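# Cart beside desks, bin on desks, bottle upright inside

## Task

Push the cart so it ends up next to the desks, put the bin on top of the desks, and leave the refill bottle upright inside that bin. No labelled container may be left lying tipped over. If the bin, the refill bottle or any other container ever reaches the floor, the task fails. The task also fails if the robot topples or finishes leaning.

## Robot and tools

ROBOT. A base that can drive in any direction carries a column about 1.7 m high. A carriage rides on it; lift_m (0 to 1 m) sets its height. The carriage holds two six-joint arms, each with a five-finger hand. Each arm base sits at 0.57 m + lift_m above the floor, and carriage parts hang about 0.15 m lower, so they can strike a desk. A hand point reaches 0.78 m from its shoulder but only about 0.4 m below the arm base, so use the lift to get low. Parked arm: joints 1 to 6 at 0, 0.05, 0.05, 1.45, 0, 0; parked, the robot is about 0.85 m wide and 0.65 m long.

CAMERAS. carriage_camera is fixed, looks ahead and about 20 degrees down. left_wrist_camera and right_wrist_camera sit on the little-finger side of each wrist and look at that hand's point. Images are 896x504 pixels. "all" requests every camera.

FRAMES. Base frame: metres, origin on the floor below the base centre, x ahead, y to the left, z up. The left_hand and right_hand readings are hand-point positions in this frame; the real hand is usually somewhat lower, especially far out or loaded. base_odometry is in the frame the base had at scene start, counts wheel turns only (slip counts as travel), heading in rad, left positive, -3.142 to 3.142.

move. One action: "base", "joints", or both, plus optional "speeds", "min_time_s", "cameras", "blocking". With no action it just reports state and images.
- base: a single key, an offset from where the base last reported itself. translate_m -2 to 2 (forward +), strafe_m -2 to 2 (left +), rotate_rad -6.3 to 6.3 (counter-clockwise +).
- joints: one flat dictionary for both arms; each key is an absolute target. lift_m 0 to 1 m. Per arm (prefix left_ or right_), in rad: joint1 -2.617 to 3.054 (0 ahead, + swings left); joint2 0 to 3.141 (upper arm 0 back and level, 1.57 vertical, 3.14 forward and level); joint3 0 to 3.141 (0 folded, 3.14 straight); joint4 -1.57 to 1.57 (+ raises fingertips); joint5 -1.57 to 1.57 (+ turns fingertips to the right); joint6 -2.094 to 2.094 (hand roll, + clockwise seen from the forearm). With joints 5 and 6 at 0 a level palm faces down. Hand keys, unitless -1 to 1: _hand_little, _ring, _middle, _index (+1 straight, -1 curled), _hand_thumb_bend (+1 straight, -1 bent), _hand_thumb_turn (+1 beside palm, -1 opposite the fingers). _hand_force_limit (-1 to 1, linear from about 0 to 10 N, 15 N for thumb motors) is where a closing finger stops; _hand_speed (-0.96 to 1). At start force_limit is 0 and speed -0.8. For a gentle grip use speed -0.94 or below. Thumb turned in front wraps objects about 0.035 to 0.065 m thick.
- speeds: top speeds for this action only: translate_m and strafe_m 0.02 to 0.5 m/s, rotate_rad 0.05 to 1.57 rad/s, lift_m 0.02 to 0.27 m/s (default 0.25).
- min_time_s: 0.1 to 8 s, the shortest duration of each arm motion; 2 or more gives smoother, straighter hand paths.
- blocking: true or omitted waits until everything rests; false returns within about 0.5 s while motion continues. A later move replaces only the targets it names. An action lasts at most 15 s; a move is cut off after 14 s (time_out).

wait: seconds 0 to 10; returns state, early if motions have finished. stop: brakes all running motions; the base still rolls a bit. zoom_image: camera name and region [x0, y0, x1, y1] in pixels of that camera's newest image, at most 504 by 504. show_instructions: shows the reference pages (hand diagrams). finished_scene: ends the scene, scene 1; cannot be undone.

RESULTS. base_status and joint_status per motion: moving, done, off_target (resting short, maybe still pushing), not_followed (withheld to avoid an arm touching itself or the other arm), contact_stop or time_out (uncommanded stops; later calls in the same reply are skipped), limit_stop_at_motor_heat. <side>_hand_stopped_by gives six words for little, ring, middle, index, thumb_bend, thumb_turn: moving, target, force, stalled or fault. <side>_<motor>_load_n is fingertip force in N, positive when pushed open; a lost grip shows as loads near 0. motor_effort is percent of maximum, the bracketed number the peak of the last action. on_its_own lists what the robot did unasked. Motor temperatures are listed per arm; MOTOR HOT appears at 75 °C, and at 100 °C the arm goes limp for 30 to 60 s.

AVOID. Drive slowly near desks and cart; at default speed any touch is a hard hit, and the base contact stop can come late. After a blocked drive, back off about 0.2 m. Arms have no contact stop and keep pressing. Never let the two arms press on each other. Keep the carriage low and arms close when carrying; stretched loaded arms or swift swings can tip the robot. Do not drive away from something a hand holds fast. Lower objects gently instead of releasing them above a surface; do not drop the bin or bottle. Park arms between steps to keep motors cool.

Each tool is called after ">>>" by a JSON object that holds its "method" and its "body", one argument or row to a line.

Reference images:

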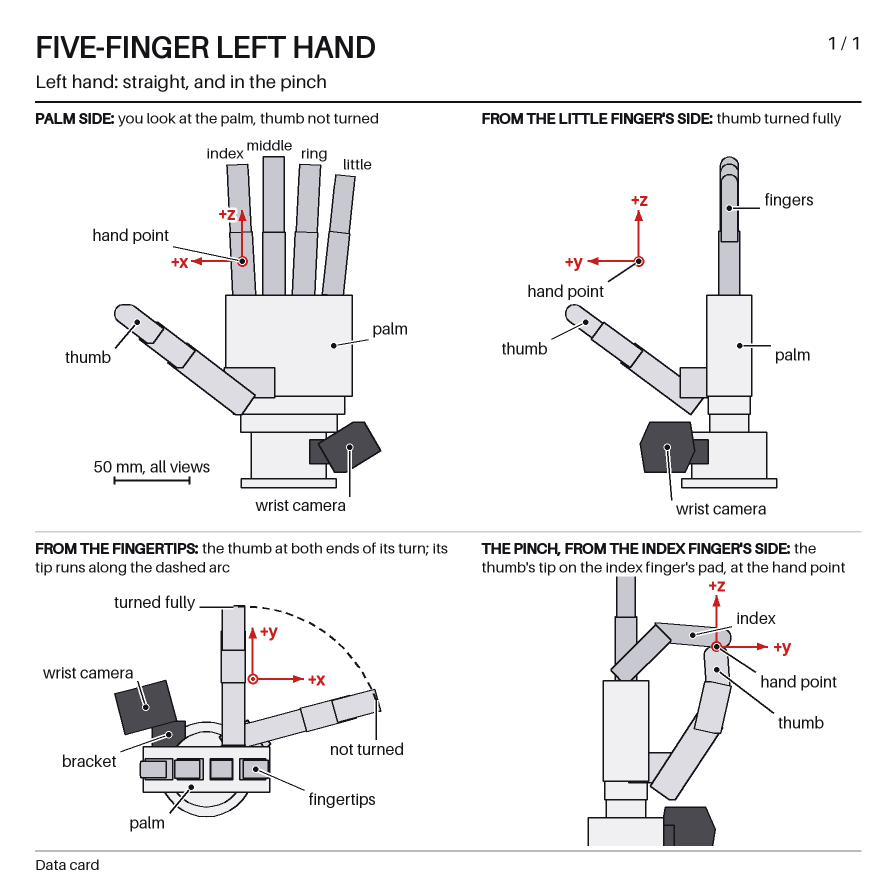

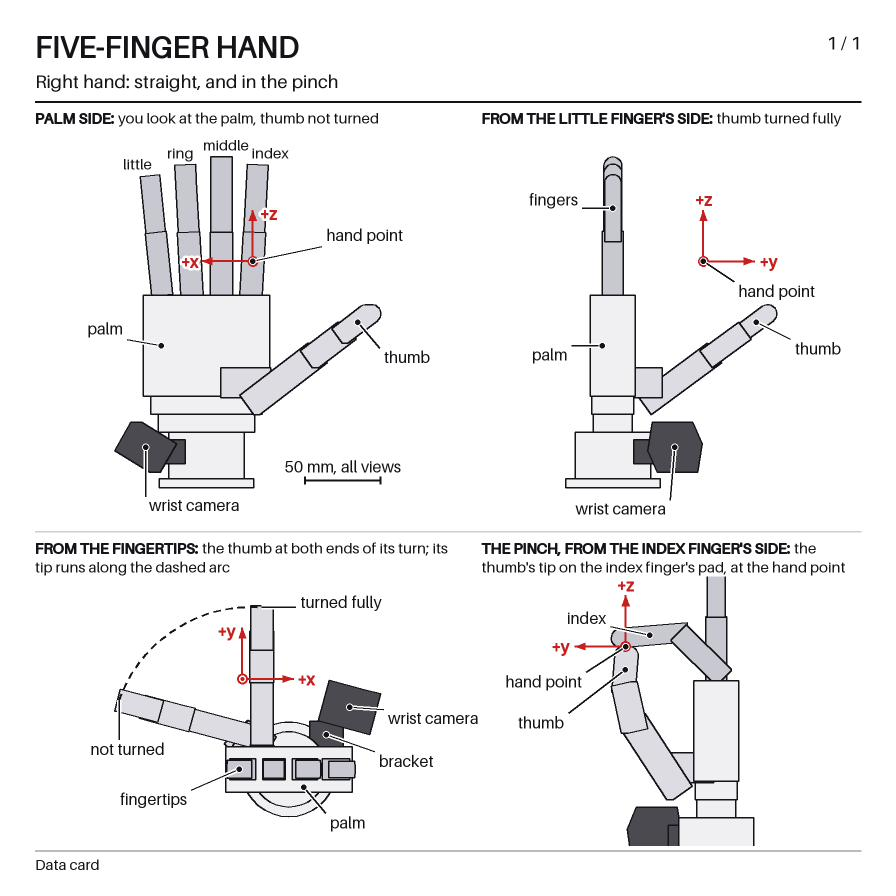

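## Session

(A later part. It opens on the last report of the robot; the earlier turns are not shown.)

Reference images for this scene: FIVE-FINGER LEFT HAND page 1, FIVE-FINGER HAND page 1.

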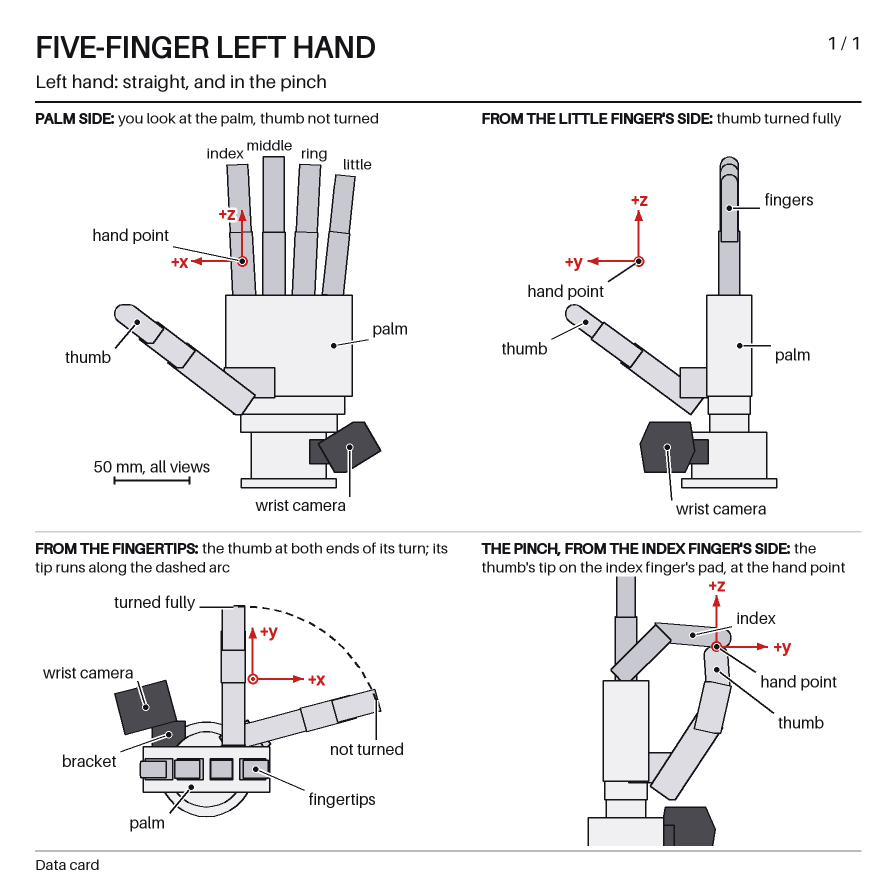

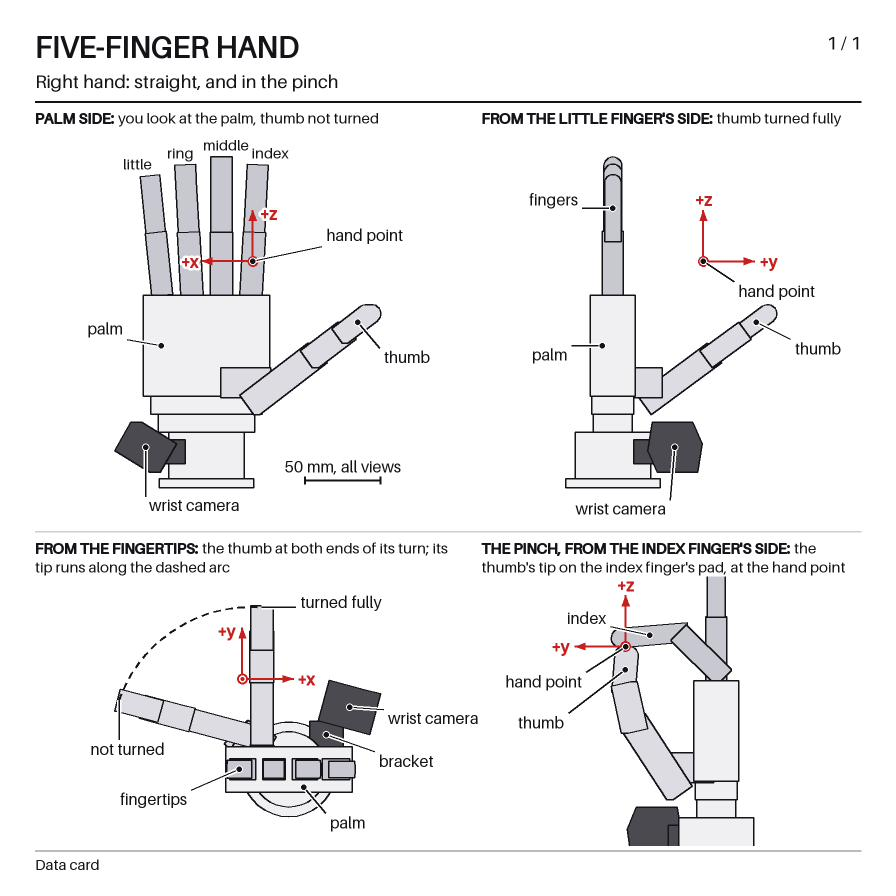

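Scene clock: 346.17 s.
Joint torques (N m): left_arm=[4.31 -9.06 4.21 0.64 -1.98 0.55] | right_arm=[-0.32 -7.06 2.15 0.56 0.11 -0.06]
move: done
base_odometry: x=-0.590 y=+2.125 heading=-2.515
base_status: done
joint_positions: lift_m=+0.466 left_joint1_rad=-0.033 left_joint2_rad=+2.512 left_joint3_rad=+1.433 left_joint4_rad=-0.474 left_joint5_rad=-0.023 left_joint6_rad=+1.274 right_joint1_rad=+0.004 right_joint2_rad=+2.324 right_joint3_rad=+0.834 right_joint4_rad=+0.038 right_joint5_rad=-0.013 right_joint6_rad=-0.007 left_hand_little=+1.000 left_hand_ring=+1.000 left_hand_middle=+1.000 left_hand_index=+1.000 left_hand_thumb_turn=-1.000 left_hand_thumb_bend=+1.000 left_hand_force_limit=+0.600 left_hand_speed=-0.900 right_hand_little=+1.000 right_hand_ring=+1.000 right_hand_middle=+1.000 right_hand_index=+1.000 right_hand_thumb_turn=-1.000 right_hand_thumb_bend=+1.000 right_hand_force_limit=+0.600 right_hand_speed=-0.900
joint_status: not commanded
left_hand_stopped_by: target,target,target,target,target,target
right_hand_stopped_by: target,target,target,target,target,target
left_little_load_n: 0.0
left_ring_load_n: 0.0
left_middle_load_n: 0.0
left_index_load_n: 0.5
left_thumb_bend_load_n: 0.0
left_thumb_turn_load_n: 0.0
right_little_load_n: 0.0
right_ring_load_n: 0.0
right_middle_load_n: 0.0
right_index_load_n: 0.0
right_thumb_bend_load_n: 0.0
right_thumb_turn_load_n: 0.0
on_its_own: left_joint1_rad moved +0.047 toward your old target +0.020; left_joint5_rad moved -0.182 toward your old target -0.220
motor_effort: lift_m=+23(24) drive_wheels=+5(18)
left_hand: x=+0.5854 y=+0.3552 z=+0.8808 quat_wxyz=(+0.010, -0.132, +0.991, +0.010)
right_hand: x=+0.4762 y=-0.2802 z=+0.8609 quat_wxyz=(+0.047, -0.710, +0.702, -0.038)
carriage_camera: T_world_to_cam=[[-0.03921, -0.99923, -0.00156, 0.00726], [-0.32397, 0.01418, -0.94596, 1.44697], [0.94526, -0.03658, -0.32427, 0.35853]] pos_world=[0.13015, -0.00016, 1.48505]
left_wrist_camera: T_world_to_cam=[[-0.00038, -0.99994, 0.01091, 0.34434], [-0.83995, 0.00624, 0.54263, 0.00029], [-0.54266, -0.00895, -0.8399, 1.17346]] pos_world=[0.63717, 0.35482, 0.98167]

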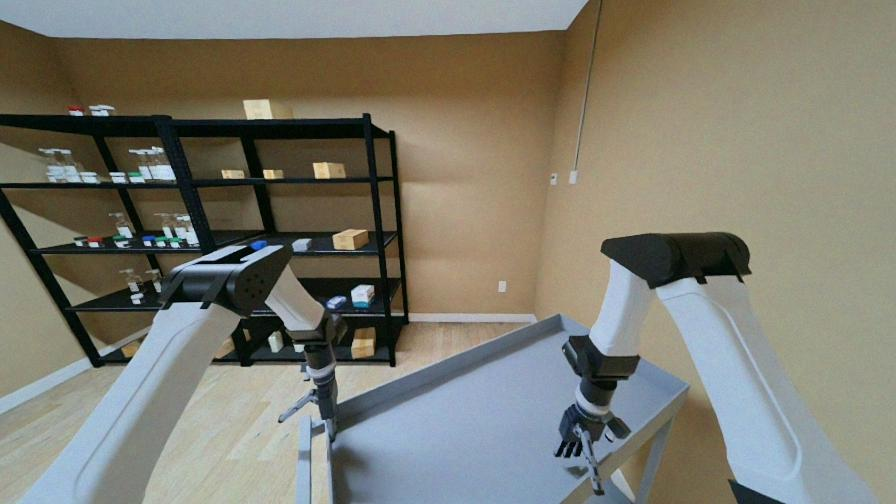

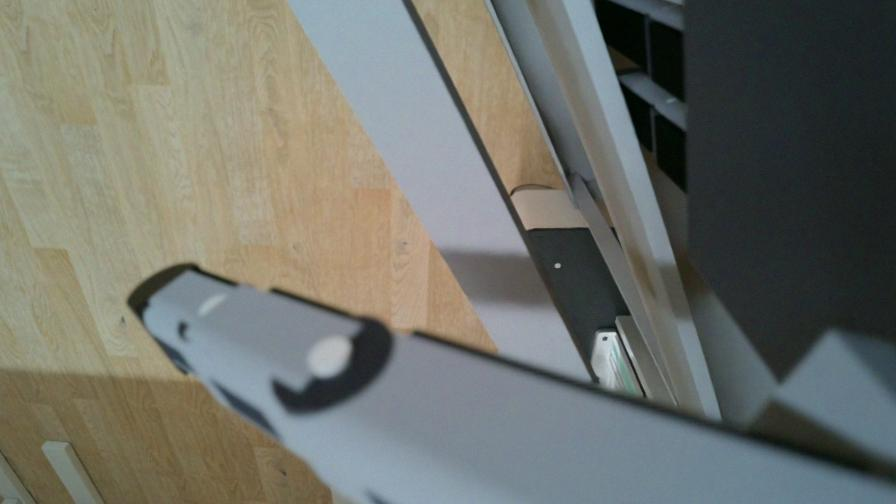

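>>> {"method": "move", "body": {
  "joints": {"left_joint5_rad": -0.01, "left_joint1_rad": -0.07},
  "min_time_s": 1
}}

>>> {"method": "move", "body": {
  "joints": {"lift_m": 0.62},
  "speeds": {"lift_m": 0.1},
  "cameras": ["all"]
}}

Scene clock: 354.97 s.
Joint torques (N m): left_arm=[-0.46 -8.84 3.96 0.59 0.18 0.27] | right_arm=[-0.32 -6.98 2.06 0.54 0.12 -0.06]
move: done
base_odometry: x=-0.590 y=+2.125 heading=-2.515
base_status: not commanded
joint_positions: lift_m=+0.466 left_joint1_rad=-0.062 left_joint2_rad=+2.512 left_joint3_rad=+1.433 left_joint4_rad=-0.470 left_joint5_rad=-0.018 left_joint6_rad=+1.303 right_joint1_rad=+0.004 right_joint2_rad=+2.324 right_joint3_rad=+0.834 right_joint4_rad=+0.038 right_joint5_rad=-0.013 right_joint6_rad=-0.007 left_hand_little=+1.000 left_hand_ring=+1.000 left_hand_middle=+1.000 left_hand_index=+1.000 left_hand_thumb_turn=-1.000 left_hand_thumb_bend=+1.000 left_hand_force_limit=+0.600 left_hand_speed=-0.900 right_hand_little=+1.000 right_hand_ring=+1.000 right_hand_middle=+1.000 right_hand_index=+1.000 right_hand_thumb_turn=-1.000 right_hand_thumb_bend=+1.000 right_hand_force_limit=+0.600 right_hand_speed=-0.900
joint_status: all done
left_hand_stopped_by: target,target,target,target,target,target
right_hand_stopped_by: target,target,target,target,target,target
left_little_load_n: 0.0
left_ring_load_n: 0.0
left_middle_load_n: 0.0
left_index_load_n: 0.0
left_thumb_bend_load_n: 0.0
left_thumb_turn_load_n: 0.0
right_little_load_n: 0.0
right_ring_load_n: 0.0
right_middle_load_n: 0.0
right_index_load_n: 0.0
right_thumb_bend_load_n: 0.0
right_thumb_turn_load_n: 0.0
motor_effort: lift_m=+23(24) drive_wheels=+5(7)
left_hand: x=+0.5890 y=+0.3449 z=+0.8804 quat_wxyz=(+0.012, -0.103, +0.995, +0.007)
right_hand: x=+0.4762 y=-0.2802 z=+0.8609 quat_wxyz=(+0.047, -0.710, +0.702, -0.038)
pictures: none

Scene clock: 356.90 s.
Joint torques (N m): left_arm=[-0.44 -9.26 4.15 0.47 0.11 0.25] | right_arm=[-0.35 -7.46 2.07 0.59 0.11 -0.05]
move: done
base_odometry: x=-0.590 y=+2.125 heading=-2.515
base_status: not commanded
joint_positions: lift_m=+0.620 left_joint1_rad=-0.062 left_joint2_rad=+2.519 left_joint3_rad=+1.433 left_joint4_rad=-0.460 left_joint5_rad=-0.018 left_joint6_rad=+1.303 right_joint1_rad=+0.004 right_joint2_rad=+2.329 right_joint3_rad=+0.834 right_joint4_rad=+0.035 right_joint5_rad=-0.013 right_joint6_rad=-0.007 left_hand_little=+1.000 left_hand_ring=+1.000 left_hand_middle=+1.000 left_hand_index=+1.000 left_hand_thumb_turn=-1.000 left_hand_thumb_bend=+1.000 left_hand_force_limit=+0.600 left_hand_speed=-0.900 right_hand_little=+1.000 right_hand_ring=+1.000 right_hand_middle=+1.000 right_hand_index=+1.000 right_hand_thumb_turn=-1.000 right_hand_thumb_bend=+1.000 right_hand_force_limit=+0.600 right_hand_speed=-0.900
joint_status: all done
left_hand_stopped_by: target,target,target,target,target,target
right_hand_stopped_by: target,target,target,target,target,target
left_little_load_n: 0.0
left_ring_load_n: -0.5
left_middle_load_n: 0.0
left_index_load_n: 0.0
left_thumb_bend_load_n: 0.0
left_thumb_turn_load_n: 0.0
right_little_load_n: 0.0
right_ring_load_n: 0.0
right_middle_load_n: 0.0
right_index_load_n: 0.0
right_thumb_bend_load_n: 0.0
right_thumb_turn_load_n: 0.0
motor_effort: lift_m=+27(33) drive_wheels=+5(6)
left_hand: x=+0.5896 y=+0.3447 z=+1.0313 quat_wxyz=(+0.014, -0.103, +0.995, +0.007)
right_hand: x=+0.4736 y=-0.2802 z=+1.0136 quat_wxyz=(+0.043, -0.710, +0.702, -0.034)
pictures: carriage_camera, left_wrist_camera, right_wrist_camera
carriage_camera: T_world_to_cam=[[-0.03921, -0.99923, -0.00156, 0.00749], [-0.32397, 0.01418, -0.94596, 1.59236], [0.94526, -0.03658, -0.32427, 0.40837]] pos_world=[0.13015, -0.00016, 1.63875]
left_wrist_camera: T_world_to_cam=[[-0.05968, -0.99809, 0.01579, 0.36157], [-0.84149, 0.05881, 0.53706, -0.08927], [-0.53696, 0.01876, -0.8434, 1.29277]] pos_world=[0.64063, 0.34187, 1.13255]
right_wrist_camera: T_world_to_cam=[[-0.94817, -0.29117, -0.12728, 0.4995], [-0.31613, 0.82351, 0.47105, -0.09887], [-0.03234, 0.48687, -0.87287, 1.15143]] pos_world=[0.47958, -0.33373, 1.1152]

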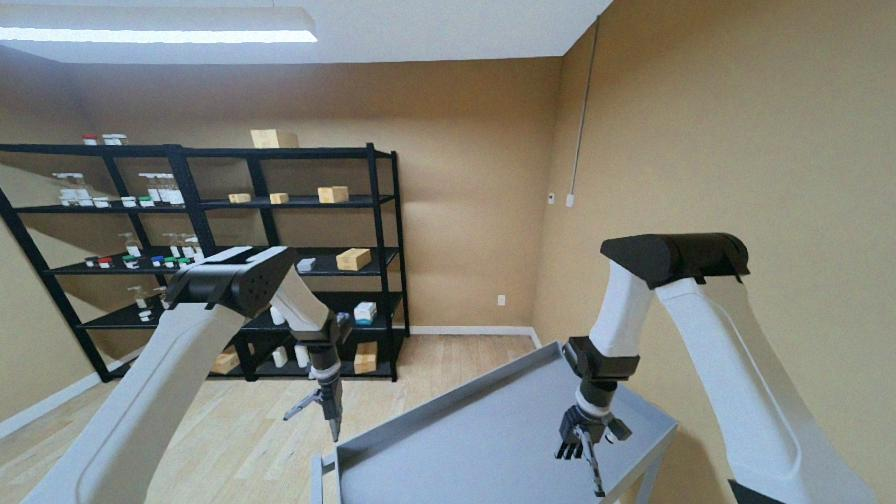

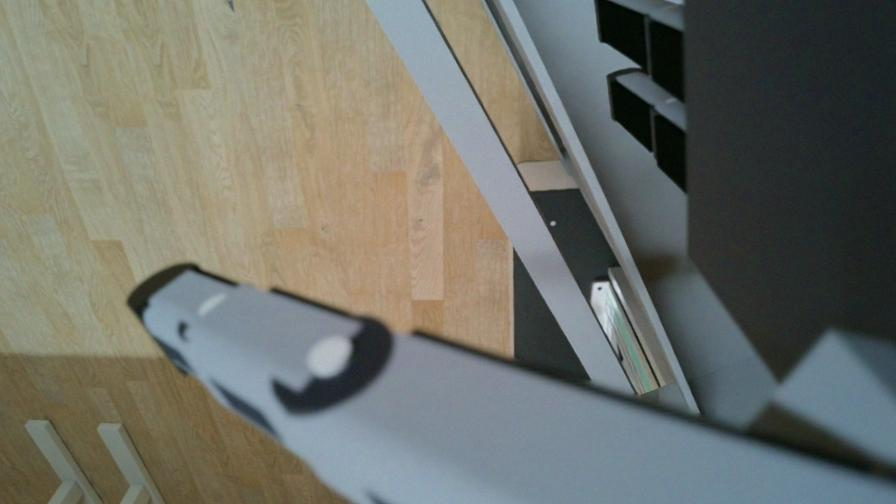

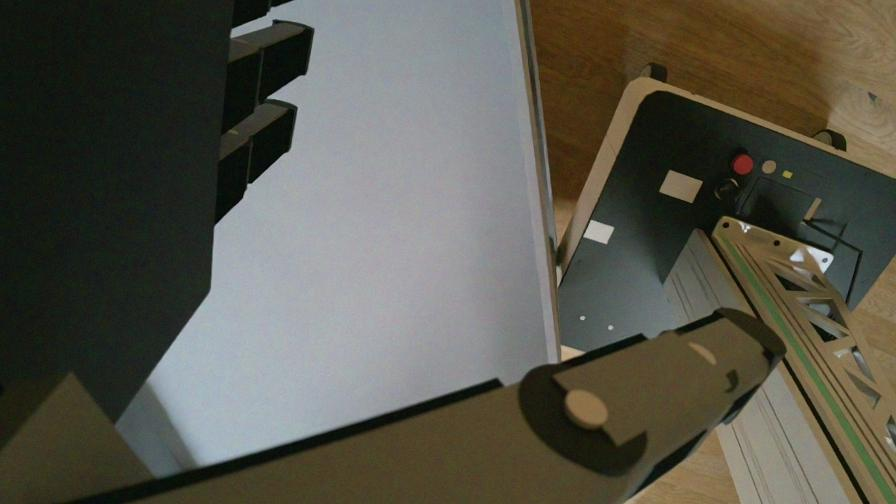

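>>> {"method": "move", "body": {
  "base": {"translate_m": -0.25},
  "speeds": {"translate_m": 0.12},
  "joints": {"left_joint1_rad": 0, "left_joint2_rad": 1.5, "left_joint3_rad": 0.9, "left_joint4_rad": -0.6, "left_joint5_rad": 0, "left_joint6_rad": 0, "right_joint1_rad": 0, "right_joint2_rad": 1.5, "right_joint3_rad": 0.9, "right_joint4_rad": -0.6, "right_joint5_rad": 0, "right_joint6_rad": 0},
  "min_time_s": 2
}}

>>> {"method": "move", "body": {
  "joints": {"left_joint1_rad": 0, "left_joint2_rad": 0.05, "left_joint3_rad": 0.05, "left_joint4_rad": 1.45, "left_joint5_rad": 0, "left_joint6_rad": 0, "right_joint1_rad": 0, "right_joint2_rad": 0.05, "right_joint3_rad": 0.05, "right_joint4_rad": 1.45, "right_joint5_rad": 0, "right_joint6_rad": 0},
  "min_time_s": 2,
  "cameras": ["all"]
}}

Scene clock: 360.73 s.
Joint torques (N m): left_arm=[1.02 -7.38 5.48 1.02 0.13 0.01] | right_arm=[-0.25 -6.87 8.7 0.97 0.1 -0.04]
move: done
base_odometry: x=-0.387 y=+2.271 heading=-2.515
base_status: done
joint_positions: lift_m=+0.620 left_joint1_rad=-0.009 left_joint2_rad=+1.522 left_joint3_rad=+0.910 left_joint4_rad=-0.582 left_joint5_rad=-0.008 left_joint6_rad=+0.012 right_joint1_rad=+0.004 right_joint2_rad=+1.525 right_joint3_rad=+0.872 right_joint4_rad=-0.592 right_joint5_rad=-0.012 right_joint6_rad=-0.007 left_hand_little=+1.000 left_hand_ring=+1.000 left_hand_middle=+1.000 left_hand_index=+1.000 left_hand_thumb_turn=-1.000 left_hand_thumb_bend=+1.000 left_hand_force_limit=+0.600 left_hand_speed=-0.900 right_hand_little=+1.000 right_hand_ring=+1.000 right_hand_middle=+1.000 right_hand_index=+1.000 right_hand_thumb_turn=-1.000 right_hand_thumb_bend=+1.000 right_hand_force_limit=+0.600 right_hand_speed=-0.900
joint_status: all done
left_hand_stopped_by: target,target,target,target,target,target
right_hand_stopped_by: target,target,target,target,target,target
left_little_load_n: 0.0
left_ring_load_n: 0.0
left_middle_load_n: 0.0
left_index_load_n: 0.0
left_thumb_bend_load_n: 0.0
left_thumb_turn_load_n: 0.0
right_little_load_n: 0.0
right_ring_load_n: 0.0
right_middle_load_n: 0.0
right_index_load_n: 0.0
right_thumb_bend_load_n: 0.0
right_thumb_turn_load_n: 0.0
motor_effort: lift_m=+27(27) drive_wheels=-2(11)
left_hand: x=+0.5088 y=+0.2831 z=+1.2346 quat_wxyz=(+0.136, -0.688, +0.701, -0.129)
right_hand: x=+0.4916 y=-0.2803 z=+1.2238 quat_wxyz=(+0.119, -0.702, +0.693, -0.110)
pictures: none

Scene clock: 363.17 s.
Joint torques (N m): left_arm=[0.94 3.12 4.56 0.04 0.17 -0.04] | right_arm=[-0.28 2.73 4.75 0.2 0.11 -0.07]
move: done
base_odometry: x=-0.387 y=+2.271 heading=-2.515
base_status: not commanded
joint_positions: lift_m=+0.620 left_joint1_rad=-0.009 left_joint2_rad=+0.064 left_joint3_rad=+0.060 left_joint4_rad=+1.431 left_joint5_rad=-0.006 left_joint6_rad=+0.012 right_joint1_rad=+0.004 right_joint2_rad=+0.056 right_joint3_rad=+0.055 right_joint4_rad=+1.432 right_joint5_rad=-0.012 right_joint6_rad=-0.007 left_hand_little=+1.000 left_hand_ring=+1.000 left_hand_middle=+1.000 left_hand_index=+1.000 left_hand_thumb_turn=-1.000 left_hand_thumb_bend=+1.000 left_hand_force_limit=+0.600 left_hand_speed=-0.900 right_hand_little=+1.000 right_hand_ring=+1.000 right_hand_middle=+1.000 right_hand_index=+1.000 right_hand_thumb_turn=-1.000 right_hand_thumb_bend=+1.000 right_hand_force_limit=+0.600 right_hand_speed=-0.900
joint_status: all done
left_hand_stopped_by: target,target,target,target,target,target
right_hand_stopped_by: target,target,target,target,target,target
left_little_load_n: 0.0
left_ring_load_n: 0.0
left_middle_load_n: 0.0
left_index_load_n: 0.0
left_thumb_bend_load_n: 0.0
left_thumb_turn_load_n: 0.0
right_little_load_n: 0.0
right_ring_load_n: 0.0
right_middle_load_n: 0.0
right_index_load_n: 0.0
right_thumb_bend_load_n: 0.5
right_thumb_turn_load_n: 0.0
motor_effort: lift_m=+27(27) drive_wheels=-2(4)
left_hand: x=+0.3242 y=+0.2842 z=+1.6674 quat_wxyz=(+0.706, -0.052, +0.049, -0.704)
right_hand: x=+0.3229 y=-0.2810 z=+1.6659 quat_wxyz=(+0.704, -0.054, +0.045, -0.706)
pictures: carriage_camera, left_wrist_camera, right_wrist_camera
carriage_camera: T_world_to_cam=[[-0.03921, -0.99923, -0.00156, 0.00749], [-0.32397, 0.01418, -0.94596, 1.59236], [0.94526, -0.03658, -0.32427, 0.40837]] pos_world=[0.13015, -0.00016, 1.63875]
left_wrist_camera: T_world_to_cam=[[-0.95853, -0.26447, 0.10616, 0.20744], [0.15582, -0.79827, -0.5818, 1.13528], [0.23862, -0.54113, 0.80637, -1.1553]] pos_world=[0.29761, 0.33595, 1.57008]
right_wrist_camera: T_world_to_cam=[[0.9522, -0.28409, -0.11227, -0.19722], [0.18357, 0.82594, -0.53304, 1.0588], [0.24416, 0.48695, 0.83861, -1.22414]] pos_world=[0.29231, -0.33444, 1.56881]

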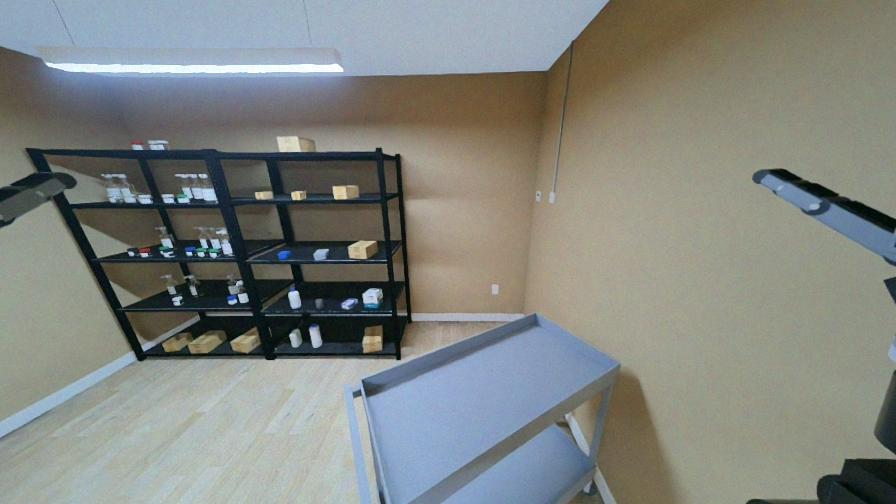

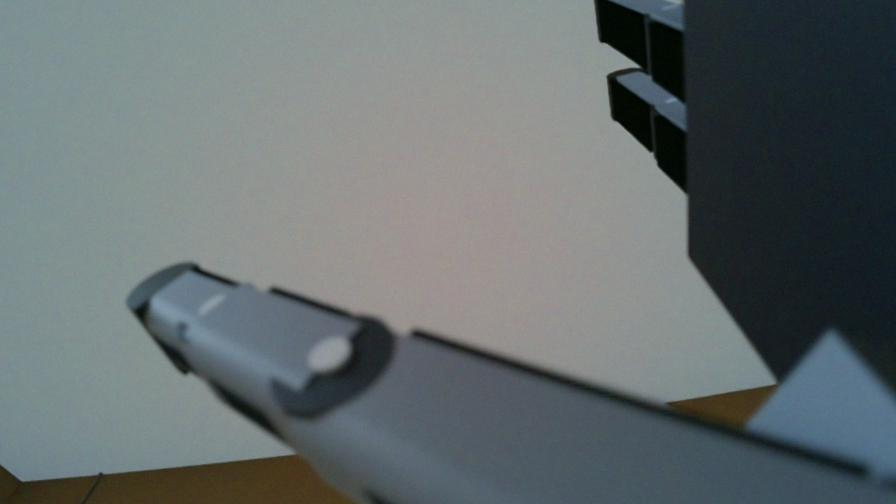

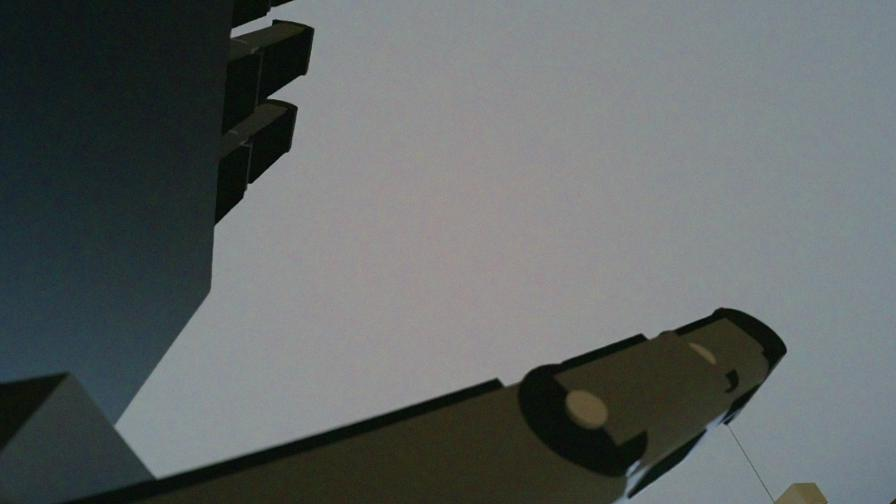

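>>> {"method": "move", "body": {
  "base": {"strafe_m": 0.92},
  "speeds": {"strafe_m": 0.3}
}}

>>> {"method": "move", "body": {
  "base": {"translate_m": 0.77},
  "speeds": {"translate_m": 0.3},
  "cameras": ["carriage_camera"]
}}

>>> {"method": "move", "body": {
  "base": {"rotate_rad": 3.141},
  "speeds": {"rotate_rad": 1.0},
  "cameras": ["carriage_camera"]
}}

Scene clock: 370.17 s.
Joint torques (N m): left_arm=[0.69 3.02 4.41 -0.1 0.16 -0.02] | right_arm=[-0.29 2.74 4.72 0.15 0.09 -0.07]
Motor temperatures (°C): left_arm=[26 37 34 28 28 24] | right_arm=[24 33 30 32 26 25]
move: done
base_odometry: x=+0.153 y=+1.527 heading=-2.514
base_status: done
joint_positions: lift_m=+0.620 left_joint1_rad=-0.008 left_joint2_rad=+0.064 left_joint3_rad=+0.060 left_joint4_rad=+1.434 left_joint5_rad=-0.003 left_joint6_rad=+0.012 right_joint1_rad=+0.004 right_joint2_rad=+0.056 right_joint3_rad=+0.055 right_joint4_rad=+1.435 right_joint5_rad=-0.009 right_joint6_rad=-0.007 left_hand_little=+1.000 left_hand_ring=+1.000 left_hand_middle=+1.000 left_hand_index=+1.000 left_hand_thumb_turn=-1.000 left_hand_thumb_bend=+1.000 left_hand_force_limit=+0.600 left_hand_speed=-0.900 right_hand_little=+1.000 right_hand_ring=+1.000 right_hand_middle=+1.000 right_hand_index=+1.000 right_hand_thumb_turn=-1.000 right_hand_thumb_bend=+1.000 right_hand_force_limit=+0.600 right_hand_speed=-0.900
joint_status: not commanded
left_hand_stopped_by: target,target,target,target,target,target
right_hand_stopped_by: target,target,target,target,target,target
left_little_load_n: 0.0
left_ring_load_n: 0.0
left_middle_load_n: 0.0
left_index_load_n: 0.0
left_thumb_bend_load_n: 0.0
left_thumb_turn_load_n: 0.0
right_little_load_n: 0.0
right_ring_load_n: 0.0
right_middle_load_n: 0.0
right_index_load_n: 0.0
right_thumb_bend_load_n: 0.0
right_thumb_turn_load_n: 0.0
motor_effort: lift_m=+27(27) drive_wheels=-3(13)
left_hand: x=+0.3234 y=+0.2838 z=+1.6676 quat_wxyz=(+0.707, -0.050, +0.049, -0.704)
right_hand: x=+0.3222 y=-0.2815 z=+1.6661 quat_wxyz=(+0.705, -0.052, +0.045, -0.706)
pictures: none

Scene clock: 374.23 s.
Joint torques (N m): left_arm=[0.58 2.96 4.36 -0.22 0.13 -0.02] | right_arm=[-0.32 2.78 4.88 0.02 0.08 -0.05]
move: done
base_odometry: x=-0.469 y=+1.074 heading=-2.513
base_status: done
joint_positions: lift_m=+0.620 left_joint1_rad=-0.008 left_joint2_rad=+0.064 left_joint3_rad=+0.059 left_joint4_rad=+1.444 left_joint5_rad=-0.003 left_joint6_rad=+0.012 right_joint1_rad=+0.004 right_joint2_rad=+0.055 right_joint3_rad=+0.054 right_joint4_rad=+1.445 right_joint5_rad=-0.009 right_joint6_rad=-0.007 left_hand_little=+1.000 left_hand_ring=+1.000 left_hand_middle=+1.000 left_hand_index=+1.000 left_hand_thumb_turn=-1.000 left_hand_thumb_bend=+1.000 left_hand_force_limit=+0.600 left_hand_speed=-0.900 right_hand_little=+1.000 right_hand_ring=+1.000 right_hand_middle=+1.000 right_hand_index=+1.000 right_hand_thumb_turn=-1.000 right_hand_thumb_bend=+1.000 right_hand_force_limit=+0.600 right_hand_speed=-0.900
joint_status: not commanded
left_hand_stopped_by: target,target,target,target,target,target
right_hand_stopped_by: target,target,target,target,target,target
left_little_load_n: 0.0
left_ring_load_n: 0.0
left_middle_load_n: 0.0
left_index_load_n: 0.0
left_thumb_bend_load_n: 0.0
left_thumb_turn_load_n: 0.0
right_little_load_n: 0.0
right_ring_load_n: 0.0
right_middle_load_n: 0.0
right_index_load_n: 0.0
right_thumb_bend_load_n: 0.0
right_thumb_turn_load_n: 0.0
motor_effort: lift_m=+27(27) drive_wheels=-8(17)
left_hand: x=+0.3211 y=+0.2839 z=+1.6682 quat_wxyz=(+0.707, -0.047, +0.046, -0.704)
right_hand: x=+0.3194 y=-0.2815 z=+1.6669 quat_wxyz=(+0.705, -0.048, +0.041, -0.707)
carriage_camera: T_world_to_cam=[[-0.03921, -0.99923, -0.00156, 0.00749], [-0.32397, 0.01418, -0.94596, 1.59236], [0.94526, -0.03658, -0.32427, 0.40837]] pos_world=[0.13015, -0.00016, 1.63875]

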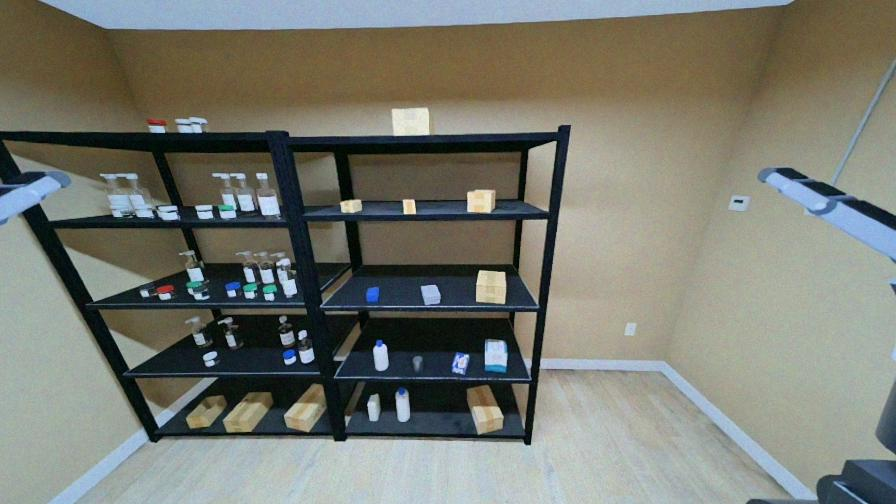

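Scene clock: 378.93 s.
Joint torques (N m): left_arm=[0.68 3.11 4.83 -0.2 0.13 -0.01] | right_arm=[-0.24 2.85 4.9 0.02 0.07 -0.07]
move: done
base_odometry: x=-0.470 y=+1.074 heading=+0.627
base_status: done
joint_positions: lift_m=+0.620 left_joint1_rad=-0.008 left_joint2_rad=+0.064 left_joint3_rad=+0.058 left_joint4_rad=+1.444 left_joint5_rad=-0.002 left_joint6_rad=+0.012 right_joint1_rad=+0.004 right_joint2_rad=+0.055 right_joint3_rad=+0.053 right_joint4_rad=+1.447 right_joint5_rad=-0.008 right_joint6_rad=-0.007 left_hand_little=+1.000 left_hand_ring=+1.000 left_hand_middle=+1.000 left_hand_index=+1.000 left_hand_thumb_turn=-1.000 left_hand_thumb_bend=+1.000 left_hand_force_limit=+0.600 left_hand_speed=-0.900 right_hand_little=+1.000 right_hand_ring=+1.000 right_hand_middle=+1.000 right_hand_index=+1.000 right_hand_thumb_turn=-1.000 right_hand_thumb_bend=+1.000 right_hand_force_limit=+0.600 right_hand_speed=-0.900
joint_status: not commanded
left_hand_stopped_by: target,target,target,target,target,target
right_hand_stopped_by: target,target,target,target,target,target
left_little_load_n: 0.0
left_ring_load_n: 0.0
left_middle_load_n: 0.0
left_index_load_n: 0.0
left_thumb_bend_load_n: 0.0
left_thumb_turn_load_n: 0.0
right_little_load_n: 0.0
right_ring_load_n: 0.0
right_middle_load_n: 0.0
right_index_load_n: 0.0
right_thumb_bend_load_n: 0.0
right_thumb_turn_load_n: 0.0
motor_effort: lift_m=+27(27) drive_wheels=+12(26)
left_hand: x=+0.3214 y=+0.2836 z=+1.6679 quat_wxyz=(+0.707, -0.047, +0.046, -0.704)
right_hand: x=+0.3193 y=-0.2817 z=+1.6668 quat_wxyz=(+0.705, -0.047, +0.041, -0.707)
carriage_camera: T_world_to_cam=[[-0.03921, -0.99923, -0.00156, 0.00749], [-0.32397, 0.01418, -0.94596, 1.59236], [0.94526, -0.03658, -0.32427, 0.40837]] pos_world=[0.13015, -0.00016, 1.63875]

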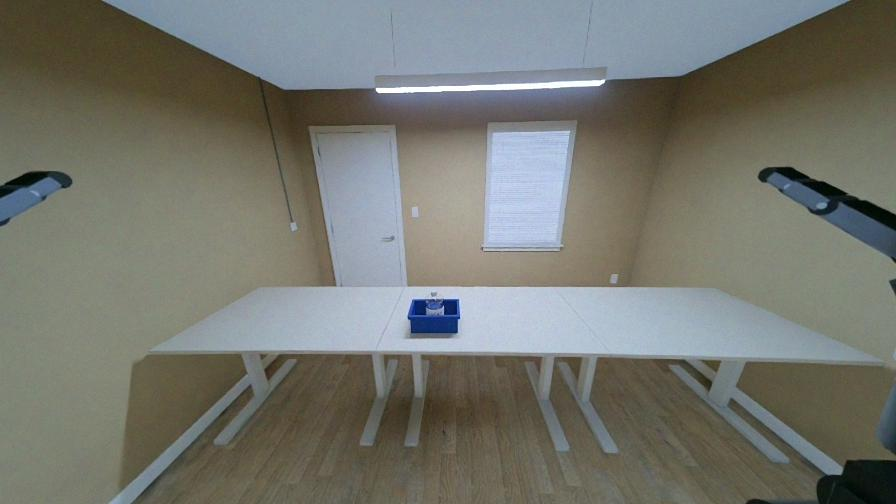

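>>> {"method": "move", "body": {
  "base": {"rotate_rad": -0.055},
  "speeds": {"rotate_rad": 0.3}
}}

>>> {"method": "move", "body": {
  "base": {"translate_m": -0.78},
  "speeds": {"translate_m": 0.25},
  "cameras": ["carriage_camera"]
}}

Scene clock: 389.53 s.
Joint torques (N m): left_arm=[0.64 2.99 4.75 -0.18 0.22 0.02] | right_arm=[-0.21 2.86 4.92 0.02 0.07 -0.06]
move: done
base_odometry: x=-0.470 y=+1.074 heading=+0.572
base_status: done
joint_positions: lift_m=+0.620 left_joint1_rad=-0.008 left_joint2_rad=+0.064 left_joint3_rad=+0.058 left_joint4_rad=+1.445 left_joint5_rad=-0.002 left_joint6_rad=+0.012 right_joint1_rad=+0.004 right_joint2_rad=+0.055 right_joint3_rad=+0.053 right_joint4_rad=+1.447 right_joint5_rad=-0.008 right_joint6_rad=-0.007 left_hand_little=+1.000 left_hand_ring=+1.000 left_hand_middle=+1.000 left_hand_index=+1.000 left_hand_thumb_turn=-1.000 left_hand_thumb_bend=+1.000 left_hand_force_limit=+0.600 left_hand_speed=-0.900 right_hand_little=+1.000 right_hand_ring=+1.000 right_hand_middle=+1.000 right_hand_index=+1.000 right_hand_thumb_turn=-1.000 right_hand_thumb_bend=+1.000 right_hand_force_limit=+0.600 right_hand_speed=-0.900
joint_status: not commanded
left_hand_stopped_by: target,target,target,target,target,target
right_hand_stopped_by: target,target,target,target,target,target
left_little_load_n: 0.0
left_ring_load_n: 0.0
left_middle_load_n: 0.0
left_index_load_n: 0.0
left_thumb_bend_load_n: 0.0
left_thumb_turn_load_n: 0.0
right_little_load_n: 0.0
right_ring_load_n: 0.0
right_middle_load_n: 0.0
right_index_load_n: 0.0
right_thumb_bend_load_n: 0.0
right_thumb_turn_load_n: 0.0
motor_effort: lift_m=+27(27) drive_wheels=+4(9)
left_hand: x=+0.3213 y=+0.2836 z=+1.6679 quat_wxyz=(+0.707, -0.047, +0.046, -0.704)
right_hand: x=+0.3192 y=-0.2817 z=+1.6668 quat_wxyz=(+0.705, -0.047, +0.041, -0.707)
pictures: none

Scene clock: 393.93 s.
Joint torques (N m): left_arm=[0.76 2.97 4.78 -0.19 0.14 -0.05] | right_arm=[-0.23 2.93 4.89 0 0.09 -0.07]
move: done
base_odometry: x=-1.125 y=+0.651 heading=+0.573
base_status: done
joint_positions: lift_m=+0.620 left_joint1_rad=-0.008 left_joint2_rad=+0.064 left_joint3_rad=+0.058 left_joint4_rad=+1.445 left_joint5_rad=-0.002 left_joint6_rad=+0.012 right_joint1_rad=+0.004 right_joint2_rad=+0.055 right_joint3_rad=+0.053 right_joint4_rad=+1.447 right_joint5_rad=-0.008 right_joint6_rad=-0.007 left_hand_little=+1.000 left_hand_ring=+1.000 left_hand_middle=+1.000 left_hand_index=+1.000 left_hand_thumb_turn=-1.000 left_hand_thumb_bend=+1.000 left_hand_force_limit=+0.600 left_hand_speed=-0.900 right_hand_little=+1.000 right_hand_ring=+1.000 right_hand_middle=+1.000 right_hand_index=+1.000 right_hand_thumb_turn=-1.000 right_hand_thumb_bend=+1.000 right_hand_force_limit=+0.600 right_hand_speed=-0.900
joint_status: not commanded
left_hand_stopped_by: target,target,target,target,target,target
right_hand_stopped_by: target,target,target,target,target,target
left_little_load_n: 0.0
left_ring_load_n: 0.0
left_middle_load_n: 0.0
left_index_load_n: 0.0
left_thumb_bend_load_n: -0.5
left_thumb_turn_load_n: 0.0
right_little_load_n: 0.0
right_ring_load_n: 0.0
right_middle_load_n: 0.0
right_index_load_n: 0.0
right_thumb_bend_load_n: 0.0
right_thumb_turn_load_n: 0.0
motor_effort: lift_m=+27(27) drive_wheels=-13(28)
left_hand: x=+0.3212 y=+0.2836 z=+1.6679 quat_wxyz=(+0.707, -0.047, +0.046, -0.704)
right_hand: x=+0.3192 y=-0.2817 z=+1.6668 quat_wxyz=(+0.705, -0.047, +0.041, -0.707)
carriage_camera: T_world_to_cam=[[-0.03921, -0.99923, -0.00156, 0.00749], [-0.32397, 0.01418, -0.94596, 1.59236], [0.94526, -0.03658, -0.32427, 0.40837]] pos_world=[0.13015, -0.00016, 1.63875]

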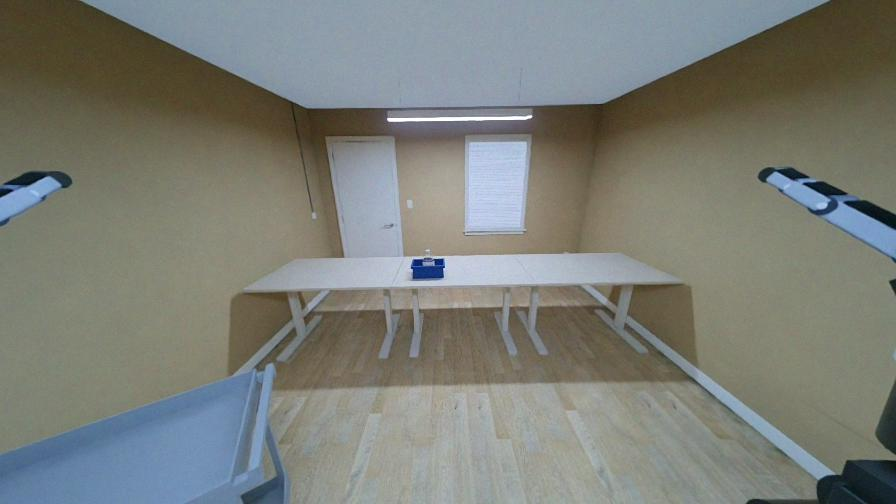

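>>> {"method": "move", "body": {
  "base": {"translate_m": -0.05},
  "speeds": {"translate_m": 0.15}
}}

>>> {"method": "move", "body": {
  "base": {"strafe_m": 0.6},
  "speeds": {"strafe_m": 0.25},
  "cameras": ["carriage_camera"]
}}

Scene clock: 398.17 s.
Joint torques (N m): left_arm=[0.62 3.23 4.7 -0.19 0.12 -0.04] | right_arm=[-0.21 2.91 4.92 0.01 0.05 -0.05]
move: done
base_odometry: x=-1.167 y=+0.623 heading=+0.575
base_status: done
joint_positions: lift_m=+0.620 left_joint1_rad=-0.008 left_joint2_rad=+0.064 left_joint3_rad=+0.058 left_joint4_rad=+1.446 left_joint5_rad=-0.002 left_joint6_rad=+0.012 right_joint1_rad=+0.004 right_joint2_rad=+0.055 right_joint3_rad=+0.053 right_joint4_rad=+1.447 right_joint5_rad=-0.008 right_joint6_rad=-0.007 left_hand_little=+1.000 left_hand_ring=+1.000 left_hand_middle=+1.000 left_hand_index=+1.000 left_hand_thumb_turn=-1.000 left_hand_thumb_bend=+1.000 left_hand_force_limit=+0.600 left_hand_speed=-0.900 right_hand_little=+1.000 right_hand_ring=+1.000 right_hand_middle=+1.000 right_hand_index=+1.000 right_hand_thumb_turn=-1.000 right_hand_thumb_bend=+1.000 right_hand_force_limit=+0.600 right_hand_speed=-0.900
joint_status: not commanded
left_hand_stopped_by: target,target,target,target,target,target
right_hand_stopped_by: target,target,target,target,target,target
left_little_load_n: 0.0
left_ring_load_n: 0.0
left_middle_load_n: 0.0
left_index_load_n: 0.0
left_thumb_bend_load_n: 0.0
left_thumb_turn_load_n: 0.0
right_little_load_n: 0.0
right_ring_load_n: 0.0
right_middle_load_n: 0.5
right_index_load_n: 0.0
right_thumb_bend_load_n: 0.0
right_thumb_turn_load_n: 0.0
motor_effort: lift_m=+27(27) drive_wheels=-14(24)
left_hand: x=+0.3210 y=+0.2836 z=+1.6679 quat_wxyz=(+0.707, -0.046, +0.046, -0.704)
right_hand: x=+0.3193 y=-0.2817 z=+1.6668 quat_wxyz=(+0.705, -0.047, +0.041, -0.707)
pictures: none

Scene clock: 401.97 s.
Joint torques (N m): left_arm=[0.84 3.23 5 -0.18 0.19 0.02] | right_arm=[-0.24 2.96 4.79 0.01 0.06 -0.06]
move: done
base_odometry: x=-1.494 y=+1.127 heading=+0.575
base_status: done
joint_positions: lift_m=+0.620 left_joint1_rad=-0.007 left_joint2_rad=+0.064 left_joint3_rad=+0.058 left_joint4_rad=+1.447 left_joint5_rad=-0.002 left_joint6_rad=+0.012 right_joint1_rad=+0.004 right_joint2_rad=+0.055 right_joint3_rad=+0.053 right_joint4_rad=+1.447 right_joint5_rad=-0.008 right_joint6_rad=-0.007 left_hand_little=+1.000 left_hand_ring=+1.000 left_hand_middle=+1.000 left_hand_index=+1.000 left_hand_thumb_turn=-1.000 left_hand_thumb_bend=+1.000 left_hand_force_limit=+0.600 left_hand_speed=-0.900 right_hand_little=+1.000 right_hand_ring=+1.000 right_hand_middle=+1.000 right_hand_index=+1.000 right_hand_thumb_turn=-1.000 right_hand_thumb_bend=+1.000 right_hand_force_limit=+0.600 right_hand_speed=-0.900
joint_status: not commanded
left_hand_stopped_by: target,target,target,target,target,target
right_hand_stopped_by: target,target,target,target,target,target
left_little_load_n: 0.0
left_ring_load_n: 0.0
left_middle_load_n: 0.0
left_index_load_n: 0.0
left_thumb_bend_load_n: 0.0
left_thumb_turn_load_n: 0.0
right_little_load_n: 0.0
right_ring_load_n: 0.0
right_middle_load_n: 0.0
right_index_load_n: 0.0
right_thumb_bend_load_n: 0.0
right_thumb_turn_load_n: 0.0
motor_effort: lift_m=+27(27) drive_wheels=+6(15)
left_hand: x=+0.3208 y=+0.2836 z=+1.6680 quat_wxyz=(+0.707, -0.046, +0.046, -0.704)
right_hand: x=+0.3192 y=-0.2818 z=+1.6668 quat_wxyz=(+0.705, -0.047, +0.041, -0.707)
carriage_camera: T_world_to_cam=[[-0.03921, -0.99923, -0.00156, 0.00749], [-0.32397, 0.01418, -0.94596, 1.59236], [0.94526, -0.03658, -0.32427, 0.40837]] pos_world=[0.13015, -0.00016, 1.63875]

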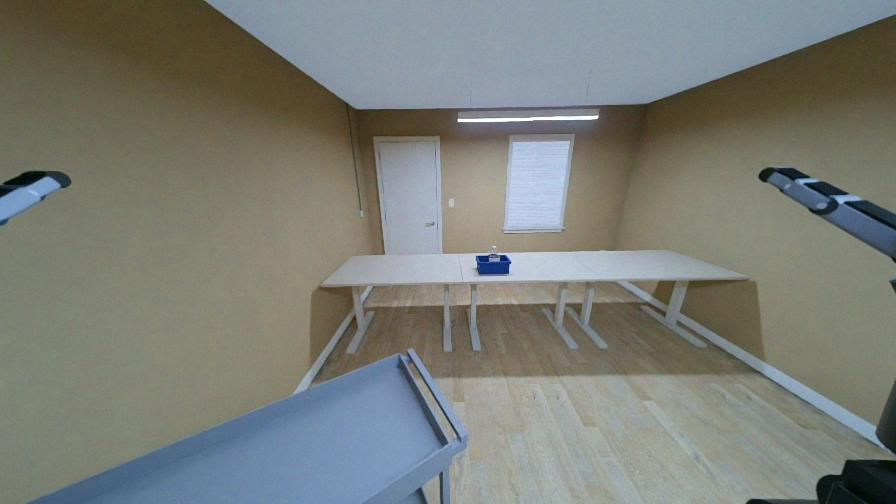

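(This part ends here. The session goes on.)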